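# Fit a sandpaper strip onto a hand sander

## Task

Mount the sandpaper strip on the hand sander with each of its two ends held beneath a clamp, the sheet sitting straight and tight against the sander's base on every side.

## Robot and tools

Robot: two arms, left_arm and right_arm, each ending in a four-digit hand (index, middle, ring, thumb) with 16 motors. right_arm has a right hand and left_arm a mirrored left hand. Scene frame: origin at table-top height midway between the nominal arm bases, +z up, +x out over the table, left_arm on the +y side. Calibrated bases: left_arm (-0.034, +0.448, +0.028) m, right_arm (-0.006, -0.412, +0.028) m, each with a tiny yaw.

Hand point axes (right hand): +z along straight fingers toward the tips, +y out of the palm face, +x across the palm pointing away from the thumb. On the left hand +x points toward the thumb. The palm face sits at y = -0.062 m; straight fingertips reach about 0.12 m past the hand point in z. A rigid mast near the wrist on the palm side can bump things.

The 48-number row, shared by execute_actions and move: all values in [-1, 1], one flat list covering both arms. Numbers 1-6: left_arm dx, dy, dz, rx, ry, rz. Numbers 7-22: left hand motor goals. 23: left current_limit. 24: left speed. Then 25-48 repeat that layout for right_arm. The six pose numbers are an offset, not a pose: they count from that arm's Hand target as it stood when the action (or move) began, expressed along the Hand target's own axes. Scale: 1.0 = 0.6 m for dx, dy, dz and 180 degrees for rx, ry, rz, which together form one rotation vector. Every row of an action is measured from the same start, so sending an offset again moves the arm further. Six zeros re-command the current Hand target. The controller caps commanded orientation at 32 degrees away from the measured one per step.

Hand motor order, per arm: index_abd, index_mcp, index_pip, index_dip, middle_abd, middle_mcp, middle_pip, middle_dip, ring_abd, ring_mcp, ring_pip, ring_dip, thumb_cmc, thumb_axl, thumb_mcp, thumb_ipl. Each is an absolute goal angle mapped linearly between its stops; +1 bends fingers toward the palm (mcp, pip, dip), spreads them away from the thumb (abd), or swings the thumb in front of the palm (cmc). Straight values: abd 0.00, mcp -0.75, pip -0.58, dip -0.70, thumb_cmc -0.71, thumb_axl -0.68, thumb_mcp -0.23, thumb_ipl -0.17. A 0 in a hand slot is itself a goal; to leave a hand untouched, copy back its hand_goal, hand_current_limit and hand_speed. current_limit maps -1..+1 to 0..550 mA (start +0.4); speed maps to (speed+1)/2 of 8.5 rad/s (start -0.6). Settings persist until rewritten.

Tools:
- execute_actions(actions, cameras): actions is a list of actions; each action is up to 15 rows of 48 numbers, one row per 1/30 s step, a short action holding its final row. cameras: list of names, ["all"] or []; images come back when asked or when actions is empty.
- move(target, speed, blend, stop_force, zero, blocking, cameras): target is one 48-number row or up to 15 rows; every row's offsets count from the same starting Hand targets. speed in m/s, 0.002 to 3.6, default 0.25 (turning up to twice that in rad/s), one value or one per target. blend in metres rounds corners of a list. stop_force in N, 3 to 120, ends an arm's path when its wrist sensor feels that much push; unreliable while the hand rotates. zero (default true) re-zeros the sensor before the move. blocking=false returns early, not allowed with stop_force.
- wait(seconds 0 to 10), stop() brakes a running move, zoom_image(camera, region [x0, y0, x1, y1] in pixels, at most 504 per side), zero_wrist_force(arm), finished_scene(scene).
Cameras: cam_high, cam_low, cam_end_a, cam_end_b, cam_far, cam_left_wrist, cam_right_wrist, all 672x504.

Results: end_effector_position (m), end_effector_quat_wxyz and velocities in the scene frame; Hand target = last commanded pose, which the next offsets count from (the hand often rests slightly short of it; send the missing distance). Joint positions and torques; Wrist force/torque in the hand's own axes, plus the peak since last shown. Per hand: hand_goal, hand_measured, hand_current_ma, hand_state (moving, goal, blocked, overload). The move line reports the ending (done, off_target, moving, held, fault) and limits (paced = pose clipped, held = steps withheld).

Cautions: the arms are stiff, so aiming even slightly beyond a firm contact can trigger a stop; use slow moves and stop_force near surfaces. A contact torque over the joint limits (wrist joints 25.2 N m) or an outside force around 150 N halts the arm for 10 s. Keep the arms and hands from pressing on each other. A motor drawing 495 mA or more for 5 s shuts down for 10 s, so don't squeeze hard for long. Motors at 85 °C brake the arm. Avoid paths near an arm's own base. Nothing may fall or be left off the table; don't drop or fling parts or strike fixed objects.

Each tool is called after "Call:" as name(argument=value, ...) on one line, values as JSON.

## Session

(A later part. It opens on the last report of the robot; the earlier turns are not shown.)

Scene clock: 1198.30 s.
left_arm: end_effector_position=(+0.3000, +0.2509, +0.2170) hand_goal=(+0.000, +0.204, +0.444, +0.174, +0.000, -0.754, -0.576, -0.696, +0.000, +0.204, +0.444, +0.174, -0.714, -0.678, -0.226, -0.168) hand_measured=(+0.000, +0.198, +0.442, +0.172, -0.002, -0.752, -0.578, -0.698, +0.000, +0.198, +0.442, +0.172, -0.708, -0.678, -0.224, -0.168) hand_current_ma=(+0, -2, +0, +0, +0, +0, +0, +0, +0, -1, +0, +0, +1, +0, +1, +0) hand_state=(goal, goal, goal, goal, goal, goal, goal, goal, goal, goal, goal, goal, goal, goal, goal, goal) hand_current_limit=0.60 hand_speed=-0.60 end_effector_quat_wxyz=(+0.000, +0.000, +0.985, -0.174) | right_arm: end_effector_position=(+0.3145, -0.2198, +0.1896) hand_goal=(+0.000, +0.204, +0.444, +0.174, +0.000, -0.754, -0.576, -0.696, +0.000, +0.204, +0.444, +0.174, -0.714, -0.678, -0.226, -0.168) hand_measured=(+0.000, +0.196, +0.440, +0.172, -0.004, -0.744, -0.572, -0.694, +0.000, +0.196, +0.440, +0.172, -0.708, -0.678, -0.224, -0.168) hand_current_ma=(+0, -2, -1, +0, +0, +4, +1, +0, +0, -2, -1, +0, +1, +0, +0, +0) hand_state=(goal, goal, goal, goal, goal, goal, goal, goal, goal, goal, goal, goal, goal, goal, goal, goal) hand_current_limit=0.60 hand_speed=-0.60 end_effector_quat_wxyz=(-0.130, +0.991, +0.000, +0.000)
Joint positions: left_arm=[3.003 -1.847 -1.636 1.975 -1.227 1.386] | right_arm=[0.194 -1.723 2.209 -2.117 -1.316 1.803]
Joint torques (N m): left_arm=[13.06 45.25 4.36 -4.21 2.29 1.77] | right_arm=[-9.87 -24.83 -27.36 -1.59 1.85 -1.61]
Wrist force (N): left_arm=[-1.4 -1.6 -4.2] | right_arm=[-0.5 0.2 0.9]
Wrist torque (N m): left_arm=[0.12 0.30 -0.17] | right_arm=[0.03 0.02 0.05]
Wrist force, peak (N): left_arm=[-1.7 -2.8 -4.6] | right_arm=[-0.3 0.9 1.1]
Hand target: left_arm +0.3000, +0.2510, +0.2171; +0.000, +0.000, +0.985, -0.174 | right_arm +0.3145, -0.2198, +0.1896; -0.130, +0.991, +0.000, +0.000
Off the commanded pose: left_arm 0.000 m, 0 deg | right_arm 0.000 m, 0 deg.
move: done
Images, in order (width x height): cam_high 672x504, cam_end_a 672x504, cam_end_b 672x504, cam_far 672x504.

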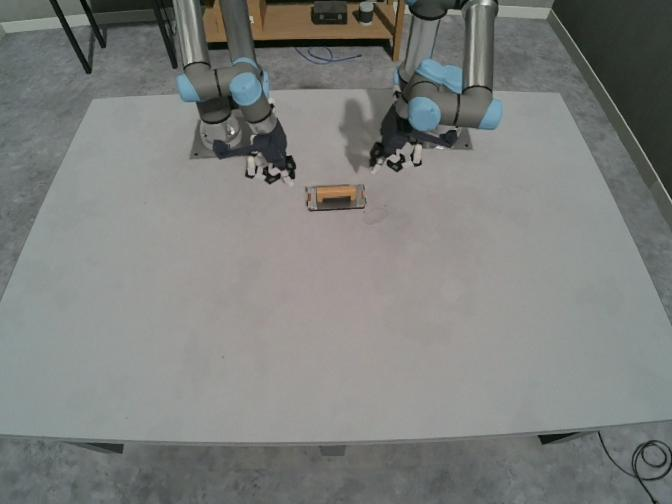

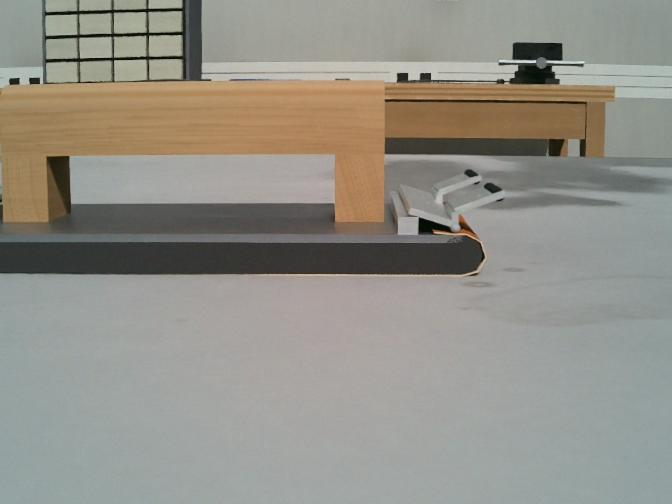

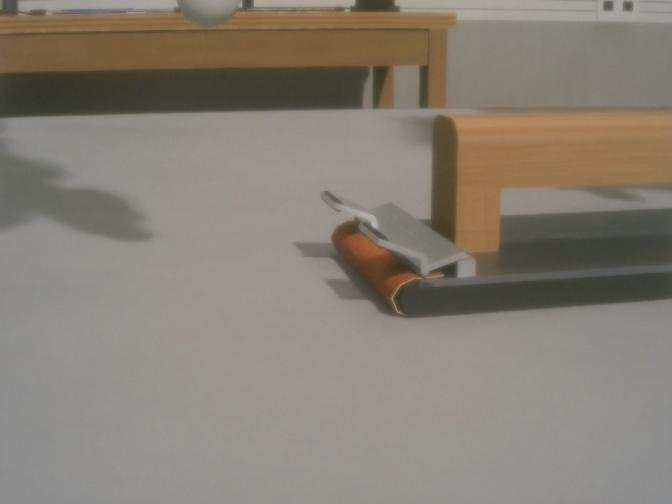

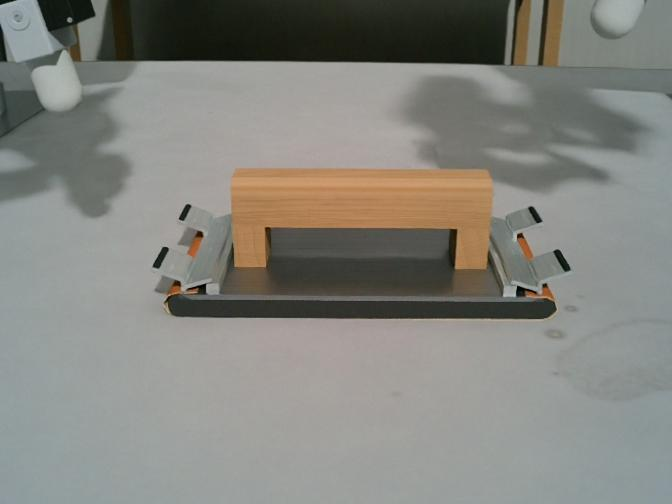

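Call:
move(target=[-0.01333,0.08317,0.2481,0.2222,0,0, 0,0.205,0.445,0.174, 0,-0.7534,-0.5766,-0.6957, 0,0.205,0.445,0.174, -0.714,-0.678,-0.226,-0.168, 0.6,-0.6, 0,0,0,0,0,0, 0,0.205,0.445,0.174, 0,-0.7534,-0.5766,-0.6957, 0,0.205,0.445,0.174, -0.714,-0.678,-0.226,-0.168, 0.6,-0.6], speed=0.2, cameras=["cam_far", "cam_end_a"])

Call:
zoom_image(camera="cam_far", region=[400, 110, 600, 260])

Scene clock: 1276.80 s.
left_arm: end_effector_position=(+0.3080, +0.2469, +0.0601) hand_goal=(+0.000, +0.204, +0.444, +0.174, +0.000, -0.754, -0.576, -0.696, +0.000, +0.204, +0.444, +0.174, -0.714, -0.678, -0.226, -0.168) hand_measured=(+0.000, +0.198, +0.442, +0.172, -0.002, -0.748, -0.576, -0.698, +0.000, +0.198, +0.442, +0.172, -0.708, -0.678, -0.224, -0.168) hand_current_ma=(+0, -2, +0, +0, +0, +2, +0, +0, +0, -1, +0, +0, +2, +0, +1, +0) hand_state=(goal, goal, goal, goal, goal, goal, goal, goal, goal, goal, goal, goal, goal, goal, goal, goal) hand_current_limit=0.60 hand_speed=-0.60 end_effector_quat_wxyz=(+0.000, +0.000, +0.866, -0.500) | right_arm: end_effector_position=(+0.3145, -0.2198, +0.1896) hand_goal=(+0.000, +0.204, +0.444, +0.174, +0.000, -0.754, -0.576, -0.696, +0.000, +0.204, +0.444, +0.174, -0.714, -0.678, -0.226, -0.168) hand_measured=(+0.000, +0.196, +0.440, +0.172, -0.004, -0.744, -0.572, -0.694, +0.000, +0.196, +0.440, +0.172, -0.708, -0.678, -0.224, -0.168) hand_current_ma=(+0, -2, -1, +0, +0, +4, +1, +0, +0, -2, -1, +0, +1, +0, +0, +0) hand_state=(goal, goal, goal, goal, goal, goal, goal, goal, goal, goal, goal, goal, goal, goal, goal, goal) hand_current_limit=0.60 hand_speed=-0.60 end_effector_quat_wxyz=(-0.130, +0.991, +0.000, +0.000)
Joint positions: left_arm=[3.426 -2.152 -2.022 2.198 -0.575 2.042] | right_arm=[0.194 -1.723 2.209 -2.117 -1.316 1.803]
Joint torques (N m): left_arm=[12.48 20.77 -4.08 -4.33 3.36 1.76] | right_arm=[-9.68 -23.95 -26.03 -1.48 1.76 -1.7]
Wrist force (N): left_arm=[-1.7 -2.9 -4.1] | right_arm=[-0.5 0.4 0.9]
Wrist torque (N m): left_arm=[0.08 0.21 -0.31] | right_arm=[0.06 0.01 0.06]
Wrist force, peak (N): left_arm=[-1.7 -2.4 -4.6] | right_arm=[-0.8 0.4 1.2]
Hand target: left_arm +0.3080, +0.2469, +0.0601; +0.000, +0.000, +0.866, -0.500 | right_arm +0.3145, -0.2198, +0.1896; -0.130, +0.991, +0.000, +0.000
Off the commanded pose: left_arm 0.000 m, 0 deg | right_arm 0.000 m, 0 deg.
move: done
Images, in order (width x height): cam_end_a 672x504, cam_far 672x504.

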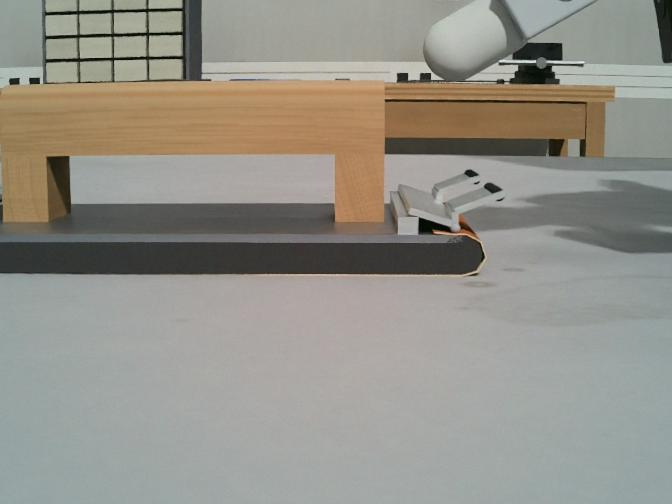

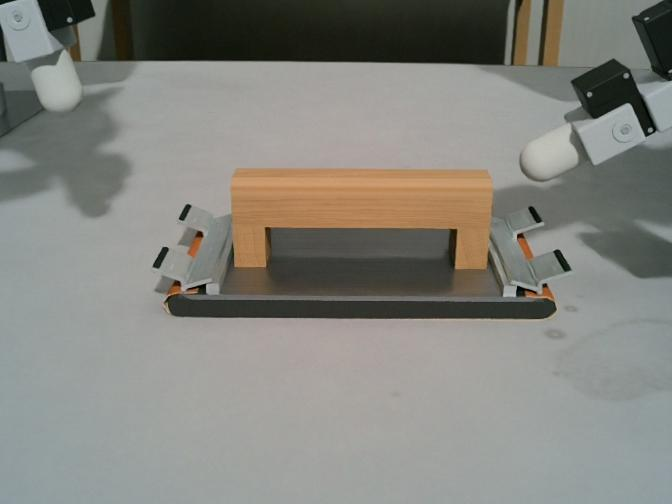

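Scaled by 2.520 from the camera's 672x504 image, which has a finer 960x720 frame.

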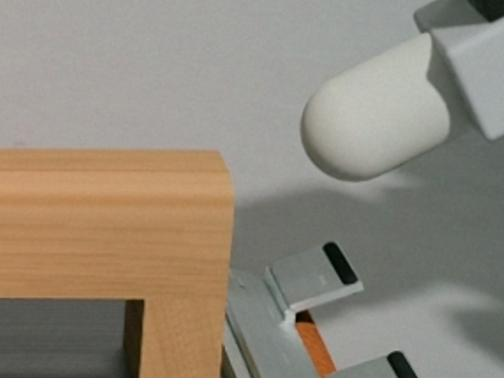

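Call:
move(target=[[0,-0.0008,0.01974,0,0,0, 0,0.205,0.445,0.174, 0,-0.7534,-0.5766,-0.6957, 0,0.205,0.445,0.174, -0.714,-0.678,-0.226,-0.168, 0.6,-0.6, 0,0,0,0,0,0, 0,0.205,0.445,0.174, 0,-0.7534,-0.5766,-0.6957, 0,0.205,0.445,0.174, -0.714,-0.678,-0.226,-0.168, 0.6,-0.6],[0,-0.00498,0.02696,0,0,0, 0,0.205,0.445,0.174, 0,-0.7534,-0.5766,-0.6957, 0,0.205,0.445,0.174, -0.714,-0.678,-0.226,-0.168, 0.6,-0.6, 0,0,0,0,0,0, 0,0.205,0.445,0.174, 0,-0.7534,-0.5766,-0.6957, 0,0.205,0.445,0.174, -0.714,-0.678,-0.226,-0.168, 0.6,-0.6]], speed=[0.04, 0.01], cameras=["cam_far", "cam_end_a", "cam_end_b"])

Call:
zoom_image(camera="cam_end_a", region=[340, 50, 500, 290])

Call:
zoom_image(camera="cam_far", region=[150, 270, 230, 330])

Scene clock: 1286.17 s.
left_arm: end_effector_position=(+0.3079, +0.2315, +0.0546) hand_goal=(+0.000, +0.204, +0.444, +0.174, +0.000, -0.754, -0.576, -0.696, +0.000, +0.204, +0.444, +0.174, -0.714, -0.678, -0.226, -0.168) hand_measured=(+0.000, +0.198, +0.442, +0.172, -0.002, -0.746, -0.574, -0.698, +0.000, +0.198, +0.442, +0.172, -0.708, -0.678, -0.224, -0.168) hand_current_ma=(+0, -2, +0, +0, +0, +3, +0, +0, +0, -1, +0, +0, +2, +0, +1, +0) hand_state=(goal, goal, goal, goal, goal, goal, goal, goal, goal, goal, goal, goal, goal, goal, goal, goal) hand_current_limit=0.60 hand_speed=-0.60 end_effector_quat_wxyz=(+0.000, +0.000, +0.866, -0.500) | right_arm: end_effector_position=(+0.3145, -0.2198, +0.1896) hand_goal=(+0.000, +0.204, +0.444, +0.174, +0.000, -0.754, -0.576, -0.696, +0.000, +0.204, +0.444, +0.174, -0.714, -0.678, -0.226, -0.168) hand_measured=(+0.000, +0.196, +0.440, +0.172, -0.004, -0.744, -0.572, -0.694, +0.000, +0.196, +0.440, +0.172, -0.708, -0.678, -0.224, -0.168) hand_current_ma=(+0, -2, -1, +0, +0, +4, +1, +0, +0, -2, -1, +0, +1, +0, +0, +0) hand_state=(goal, goal, goal, goal, goal, goal, goal, goal, goal, goal, goal, goal, goal, goal, goal, goal) hand_current_limit=0.60 hand_speed=-0.60 end_effector_quat_wxyz=(-0.130, +0.991, +0.000, +0.000)
Joint positions: left_arm=[3.383 -2.157 -2.008 2.254 -0.559 1.967] | right_arm=[0.194 -1.723 2.209 -2.117 -1.316 1.803]
Joint torques (N m): left_arm=[-9.37 46.94 19.63 -0.64 3.27 -1.43] | right_arm=[-9.5 -24.4 -27.09 -1.58 1.88 -1.72]
Wrist force (N): left_arm=[-1.9 -2.8 -6.4] | right_arm=[-0.4 0.3 0.9]
Wrist torque (N m): left_arm=[0.24 0.19 -0.21] | right_arm=[0.05 0.00 0.07]
Wrist force, peak (N): left_arm=[-1.7 -3.7 -6.9] | right_arm=[-0.7 0.4 1.2]
Hand target: left_arm +0.3079, +0.2314, +0.0546; +0.000, +0.000, +0.866, -0.500 | right_arm +0.3145, -0.2198, +0.1896; -0.130, +0.991, +0.000, +0.000
Off the commanded pose: left_arm 0.000 m, 0 deg | right_arm 0.000 m, 0 deg.
move: done
Images, in order (width x height): cam_end_a 672x504, cam_end_b 672x504, cam_far 672x504.

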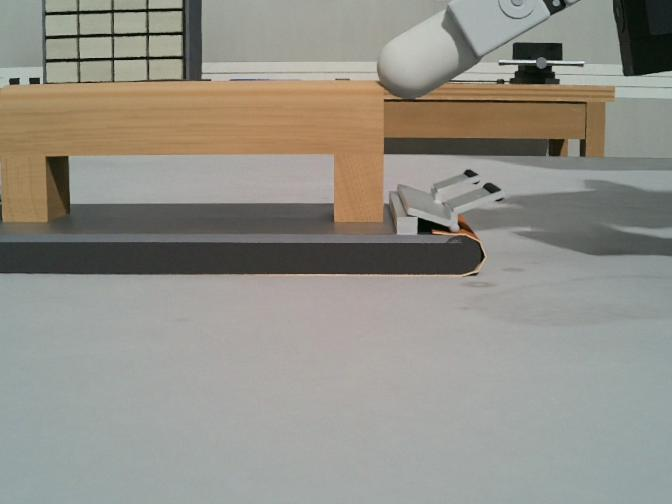

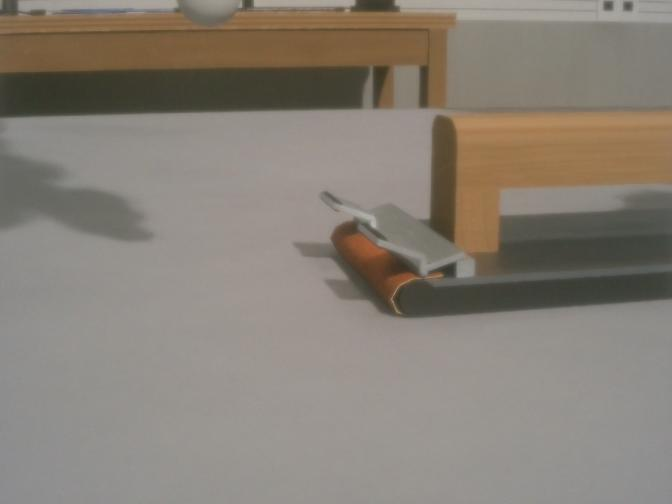

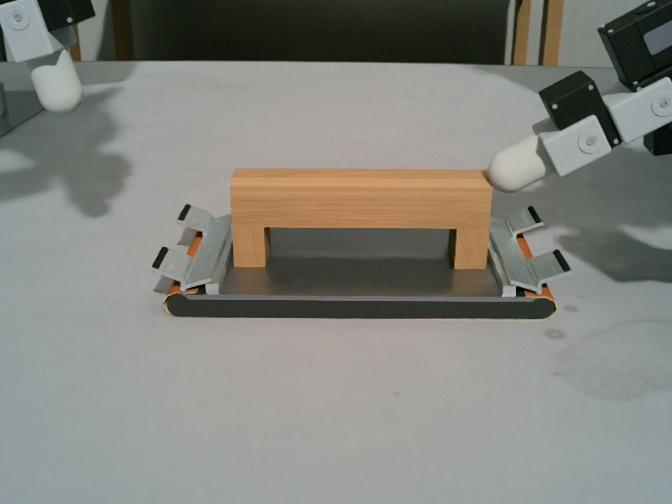

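Scaled by 2.100 from the camera's 672x504 image, which has a finer 960x720 frame.

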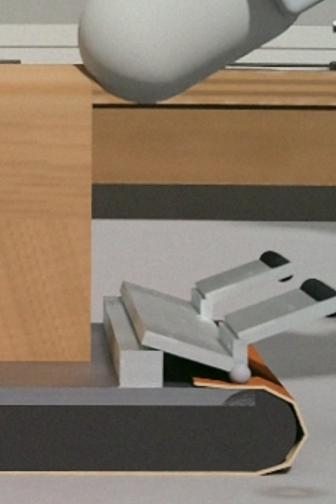

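Scaled by 6.300 from the camera's 672x504 image, which has a finer 960x720 frame.

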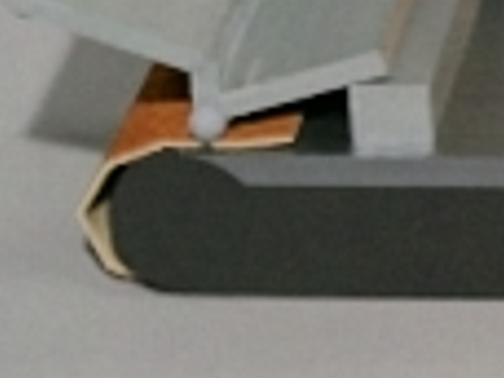

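Call:
move(target=[0,-0.001,0.00173,0,0,0, 0,0.205,0.445,0.174, 0,-0.7534,-0.5766,-0.6957, 0,0.205,0.445,0.174, -0.714,-0.678,-0.226,-0.168, 0.6,-0.6, 0,0,0,0,0,0, 0,0.205,0.445,0.174, 0,-0.7534,-0.5766,-0.6957, 0,0.205,0.445,0.174, -0.714,-0.678,-0.226,-0.168, 0.6,-0.6], speed=0.01, cameras=["cam_far", "cam_end_a", "cam_end_b"])

Call:
zoom_image(camera="cam_end_a", region=[420, 210, 510, 290])

Call:
zoom_image(camera="cam_far", region=[150, 270, 230, 330])

Call:
zoom_image(camera="cam_end_b", region=[370, 250, 470, 325])

Scene clock: 1292.00 s.
left_arm: end_effector_position=(+0.3079, +0.2303, +0.0546) hand_goal=(+0.000, +0.204, +0.444, +0.174, +0.000, -0.754, -0.576, -0.696, +0.000, +0.204, +0.444, +0.174, -0.714, -0.678, -0.226, -0.168) hand_measured=(+0.000, +0.198, +0.442, +0.172, -0.002, -0.746, -0.574, -0.698, +0.000, +0.198, +0.442, +0.172, -0.708, -0.678, -0.224, -0.168) hand_current_ma=(+0, -2, +0, +0, +0, +4, +0, +0, +0, -1, +0, +0, +2, +0, +1, +0) hand_state=(goal, goal, goal, goal, goal, goal, goal, goal, goal, goal, goal, goal, goal, goal, goal, goal) hand_current_limit=0.60 hand_speed=-0.60 end_effector_quat_wxyz=(+0.000, +0.000, +0.866, -0.500) | right_arm: end_effector_position=(+0.3145, -0.2198, +0.1896) hand_goal=(+0.000, +0.204, +0.444, +0.174, +0.000, -0.754, -0.576, -0.696, +0.000, +0.204, +0.444, +0.174, -0.714, -0.678, -0.226, -0.168) hand_measured=(+0.000, +0.196, +0.440, +0.172, -0.004, -0.744, -0.572, -0.694, +0.000, +0.196, +0.440, +0.172, -0.708, -0.678, -0.224, -0.168) hand_current_ma=(+0, -2, -1, +0, +0, +4, +1, +0, +0, -2, -1, +0, +1, +0, +0, +0) hand_state=(goal, goal, goal, goal, goal, goal, goal, goal, goal, goal, goal, goal, goal, goal, goal, goal) hand_current_limit=0.60 hand_speed=-0.60 end_effector_quat_wxyz=(-0.130, +0.991, +0.000, +0.000)
Joint positions: left_arm=[3.379 -2.156 -2.007 2.257 -0.558 1.961] | right_arm=[0.194 -1.723 2.209 -2.117 -1.316 1.803]
Joint torques (N m): left_arm=[-9.59 47.74 20.49 -0.41 3.06 -1.32] | right_arm=[-9.57 -24.62 -27.92 -1.65 1.9 -1.76]
Wrist force (N): left_arm=[-2.1 -3.4 -8.3] | right_arm=[-0.5 0.2 0.9]
Wrist torque (N m): left_arm=[0.38 0.17 -0.23] | right_arm=[0.03 0.01 0.05]
Wrist force, peak (N): left_arm=[-2.1 -3.4 -8.3] | right_arm=[-0.6 0.5 1.3]
Hand target: left_arm +0.3079, +0.2302, +0.0546; +0.000, +0.000, +0.866, -0.500 | right_arm +0.3145, -0.2198, +0.1896; -0.130, +0.991, +0.000, +0.000
Off the commanded pose: left_arm 0.000 m, 0 deg | right_arm 0.000 m, 0 deg.
move: done
Images, in order (width x height): cam_end_a 672x504, cam_end_b 672x504, cam_far 672x504.

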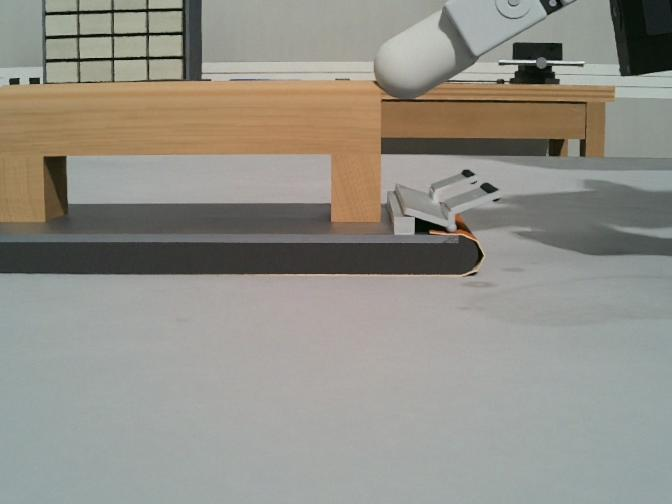

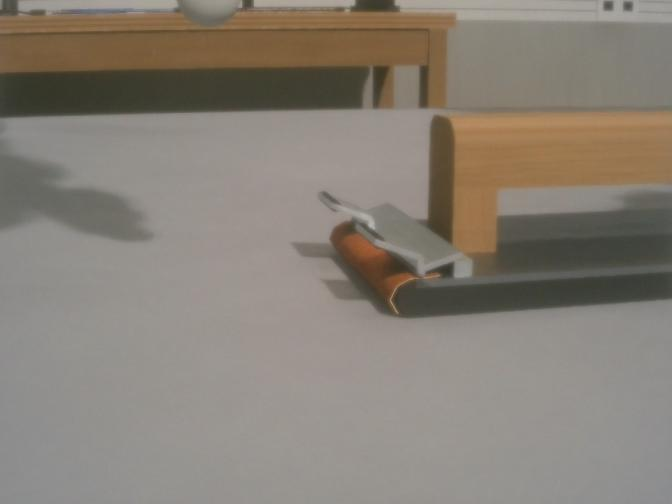

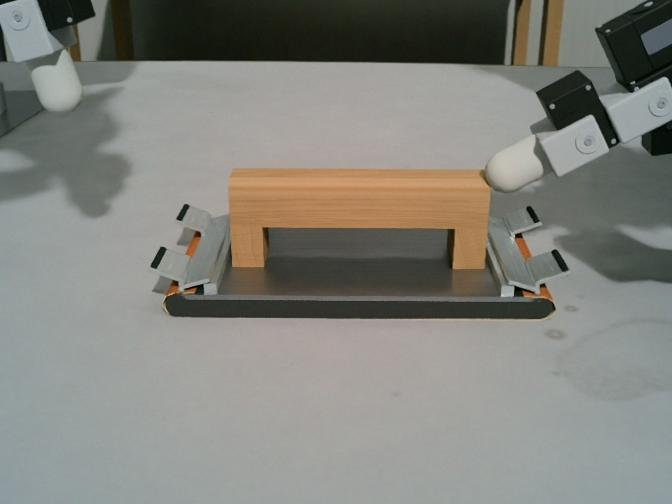

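Scaled by 5.600 from the camera's 672x504 image, which has a finer 960x720 frame.

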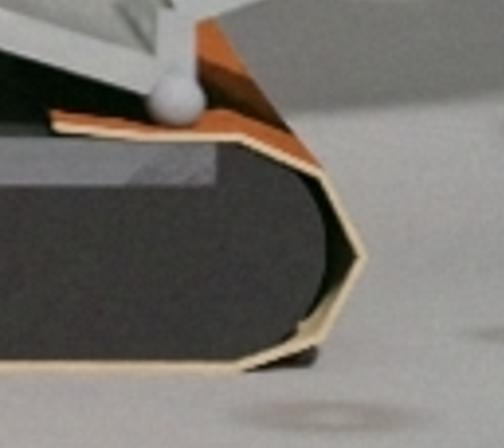

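Scaled by 6.300 from the camera's 672x504 image, which has a finer 960x720 frame.

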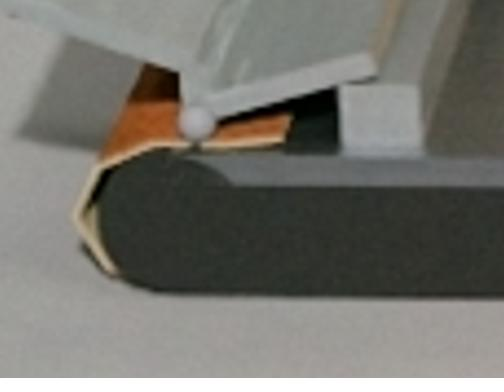

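Scaled by 5.040 from the camera's 672x504 image, which has a finer 960x720 frame.

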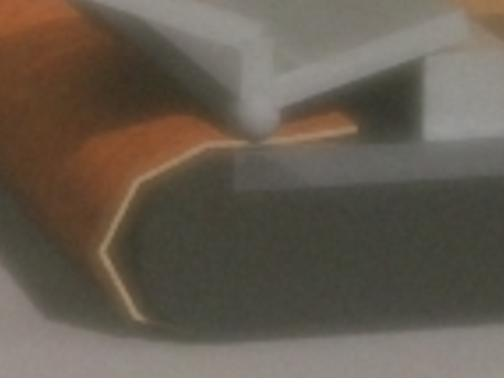

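Call:
move(target=[0,0,-0.08,0,0,0, 0,0.205,0.445,0.174, 0,-0.7534,-0.5766,-0.6957, 0,0.205,0.445,0.174, -0.714,-0.678,-0.226,-0.168, 0.6,-0.6, 0,0,0,0,0,0, 0,0.205,0.445,0.174, 0,-0.7534,-0.5766,-0.6957, 0,0.205,0.445,0.174, -0.714,-0.678,-0.226,-0.168, 0.6,-0.6], speed=0.05, cameras=["cam_far", "cam_end_a", "cam_end_b"])

Call:
zoom_image(camera="cam_end_a", region=[420, 210, 510, 290])

Call:
zoom_image(camera="cam_far", region=[130, 160, 370, 340])

Call:
zoom_image(camera="cam_far", region=[340, 160, 580, 340])

Scene clock: 1300.63 s.
left_arm: end_effector_position=(+0.3080, +0.2717, +0.0786) hand_goal=(+0.000, +0.204, +0.444, +0.174, +0.000, -0.754, -0.576, -0.696, +0.000, +0.204, +0.444, +0.174, -0.714, -0.678, -0.226, -0.168) hand_measured=(+0.000, +0.198, +0.442, +0.172, -0.002, -0.744, -0.574, -0.696, +0.000, +0.198, +0.442, +0.172, -0.708, -0.678, -0.224, -0.168) hand_current_ma=(+0, -2, +0, +0, +0, +4, +0, +0, +0, -1, +0, +0, +2, +0, +1, +0) hand_state=(goal, goal, goal, goal, goal, goal, goal, goal, goal, goal, goal, goal, goal, goal, goal, goal) hand_current_limit=0.60 hand_speed=-0.60 end_effector_quat_wxyz=(+0.000, +0.000, +0.866, -0.500) | right_arm: end_effector_position=(+0.3145, -0.2198, +0.1896) hand_goal=(+0.000, +0.204, +0.444, +0.174, +0.000, -0.754, -0.576, -0.696, +0.000, +0.204, +0.444, +0.174, -0.714, -0.678, -0.226, -0.168) hand_measured=(+0.000, +0.196, +0.440, +0.172, -0.004, -0.744, -0.572, -0.694, +0.000, +0.196, +0.440, +0.172, -0.708, -0.678, -0.224, -0.168) hand_current_ma=(+0, -2, -1, +0, +0, +4, +1, +0, +0, -2, -1, +0, +1, +0, +0, +0) hand_state=(goal, goal, goal, goal, goal, goal, goal, goal, goal, goal, goal, goal, goal, goal, goal, goal) hand_current_limit=0.60 hand_speed=-0.60 end_effector_quat_wxyz=(-0.130, +0.991, +0.000, +0.000)
Joint positions: left_arm=[3.496 -2.12 -2.039 2.09 -0.605 2.155] | right_arm=[0.194 -1.723 2.209 -2.117 -1.316 1.803]
Joint torques (N m): left_arm=[13.19 47.35 -5.01 -4.13 0.06 1.77] | right_arm=[-9.39 -25.1 -28.09 -1.68 1.78 -1.65]
Wrist force (N): left_arm=[-2.1 -3.1 -3.7] | right_arm=[-0.5 0.4 1.0]
Wrist torque (N m): left_arm=[0.04 0.27 -0.34] | right_arm=[0.04 0.01 0.07]
Wrist force, peak (N): left_arm=[-1.7 -3.8 -8.7] | right_arm=[-0.5 0.7 1.1]
Hand target: left_arm +0.3080, +0.2718, +0.0786; +0.000, +0.000, +0.866, -0.500 | right_arm +0.3145, -0.2198, +0.1896; -0.130, +0.991, +0.000, +0.000
Off the commanded pose: left_arm 0.000 m, 0 deg | right_arm 0.000 m, 0 deg.
move: done
Images, in order (width x height): cam_end_a 672x504, cam_end_b 672x504, cam_far 672x504.

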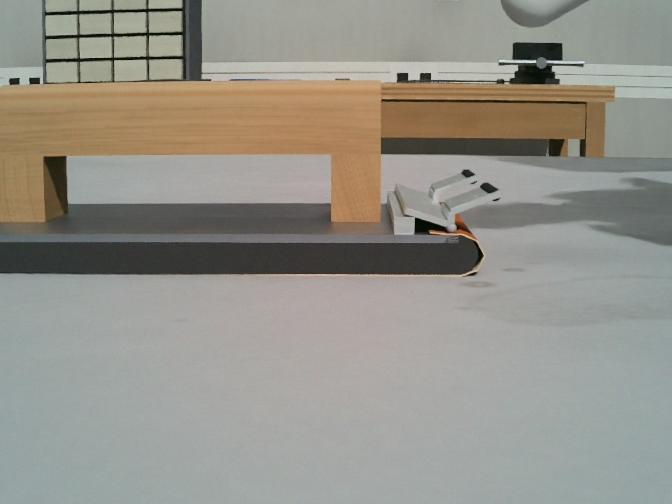

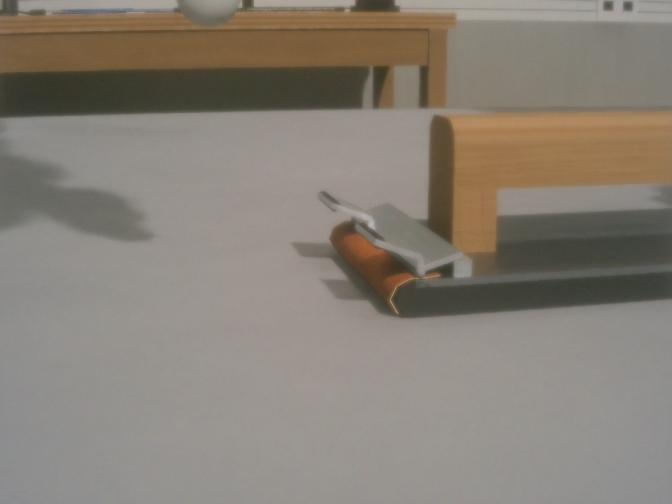

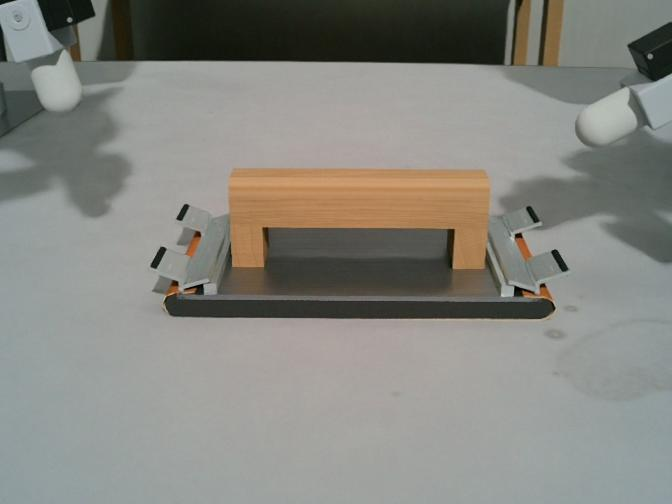

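Scaled by 5.600 from the camera's 672x504 image, which has a finer 960x720 frame.

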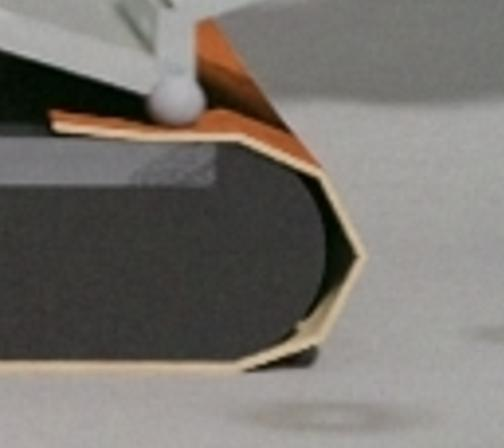

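Scaled by 2.100 from the camera's 672x504 image, which has a finer 960x720 frame.

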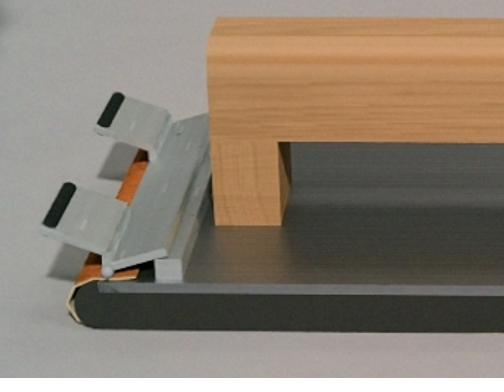

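Scaled by 2.100 from the camera's 672x504 image, which has a finer 960x720 frame.

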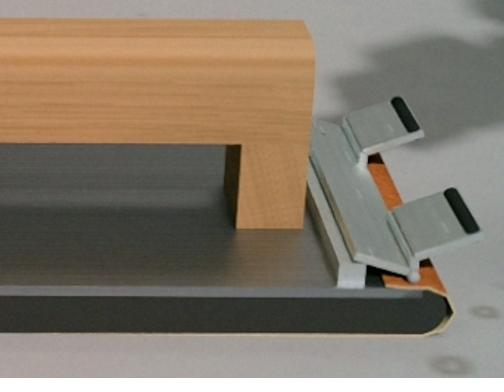

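Call:
finished_scene(scene=1)

The scene is finished: the task was done.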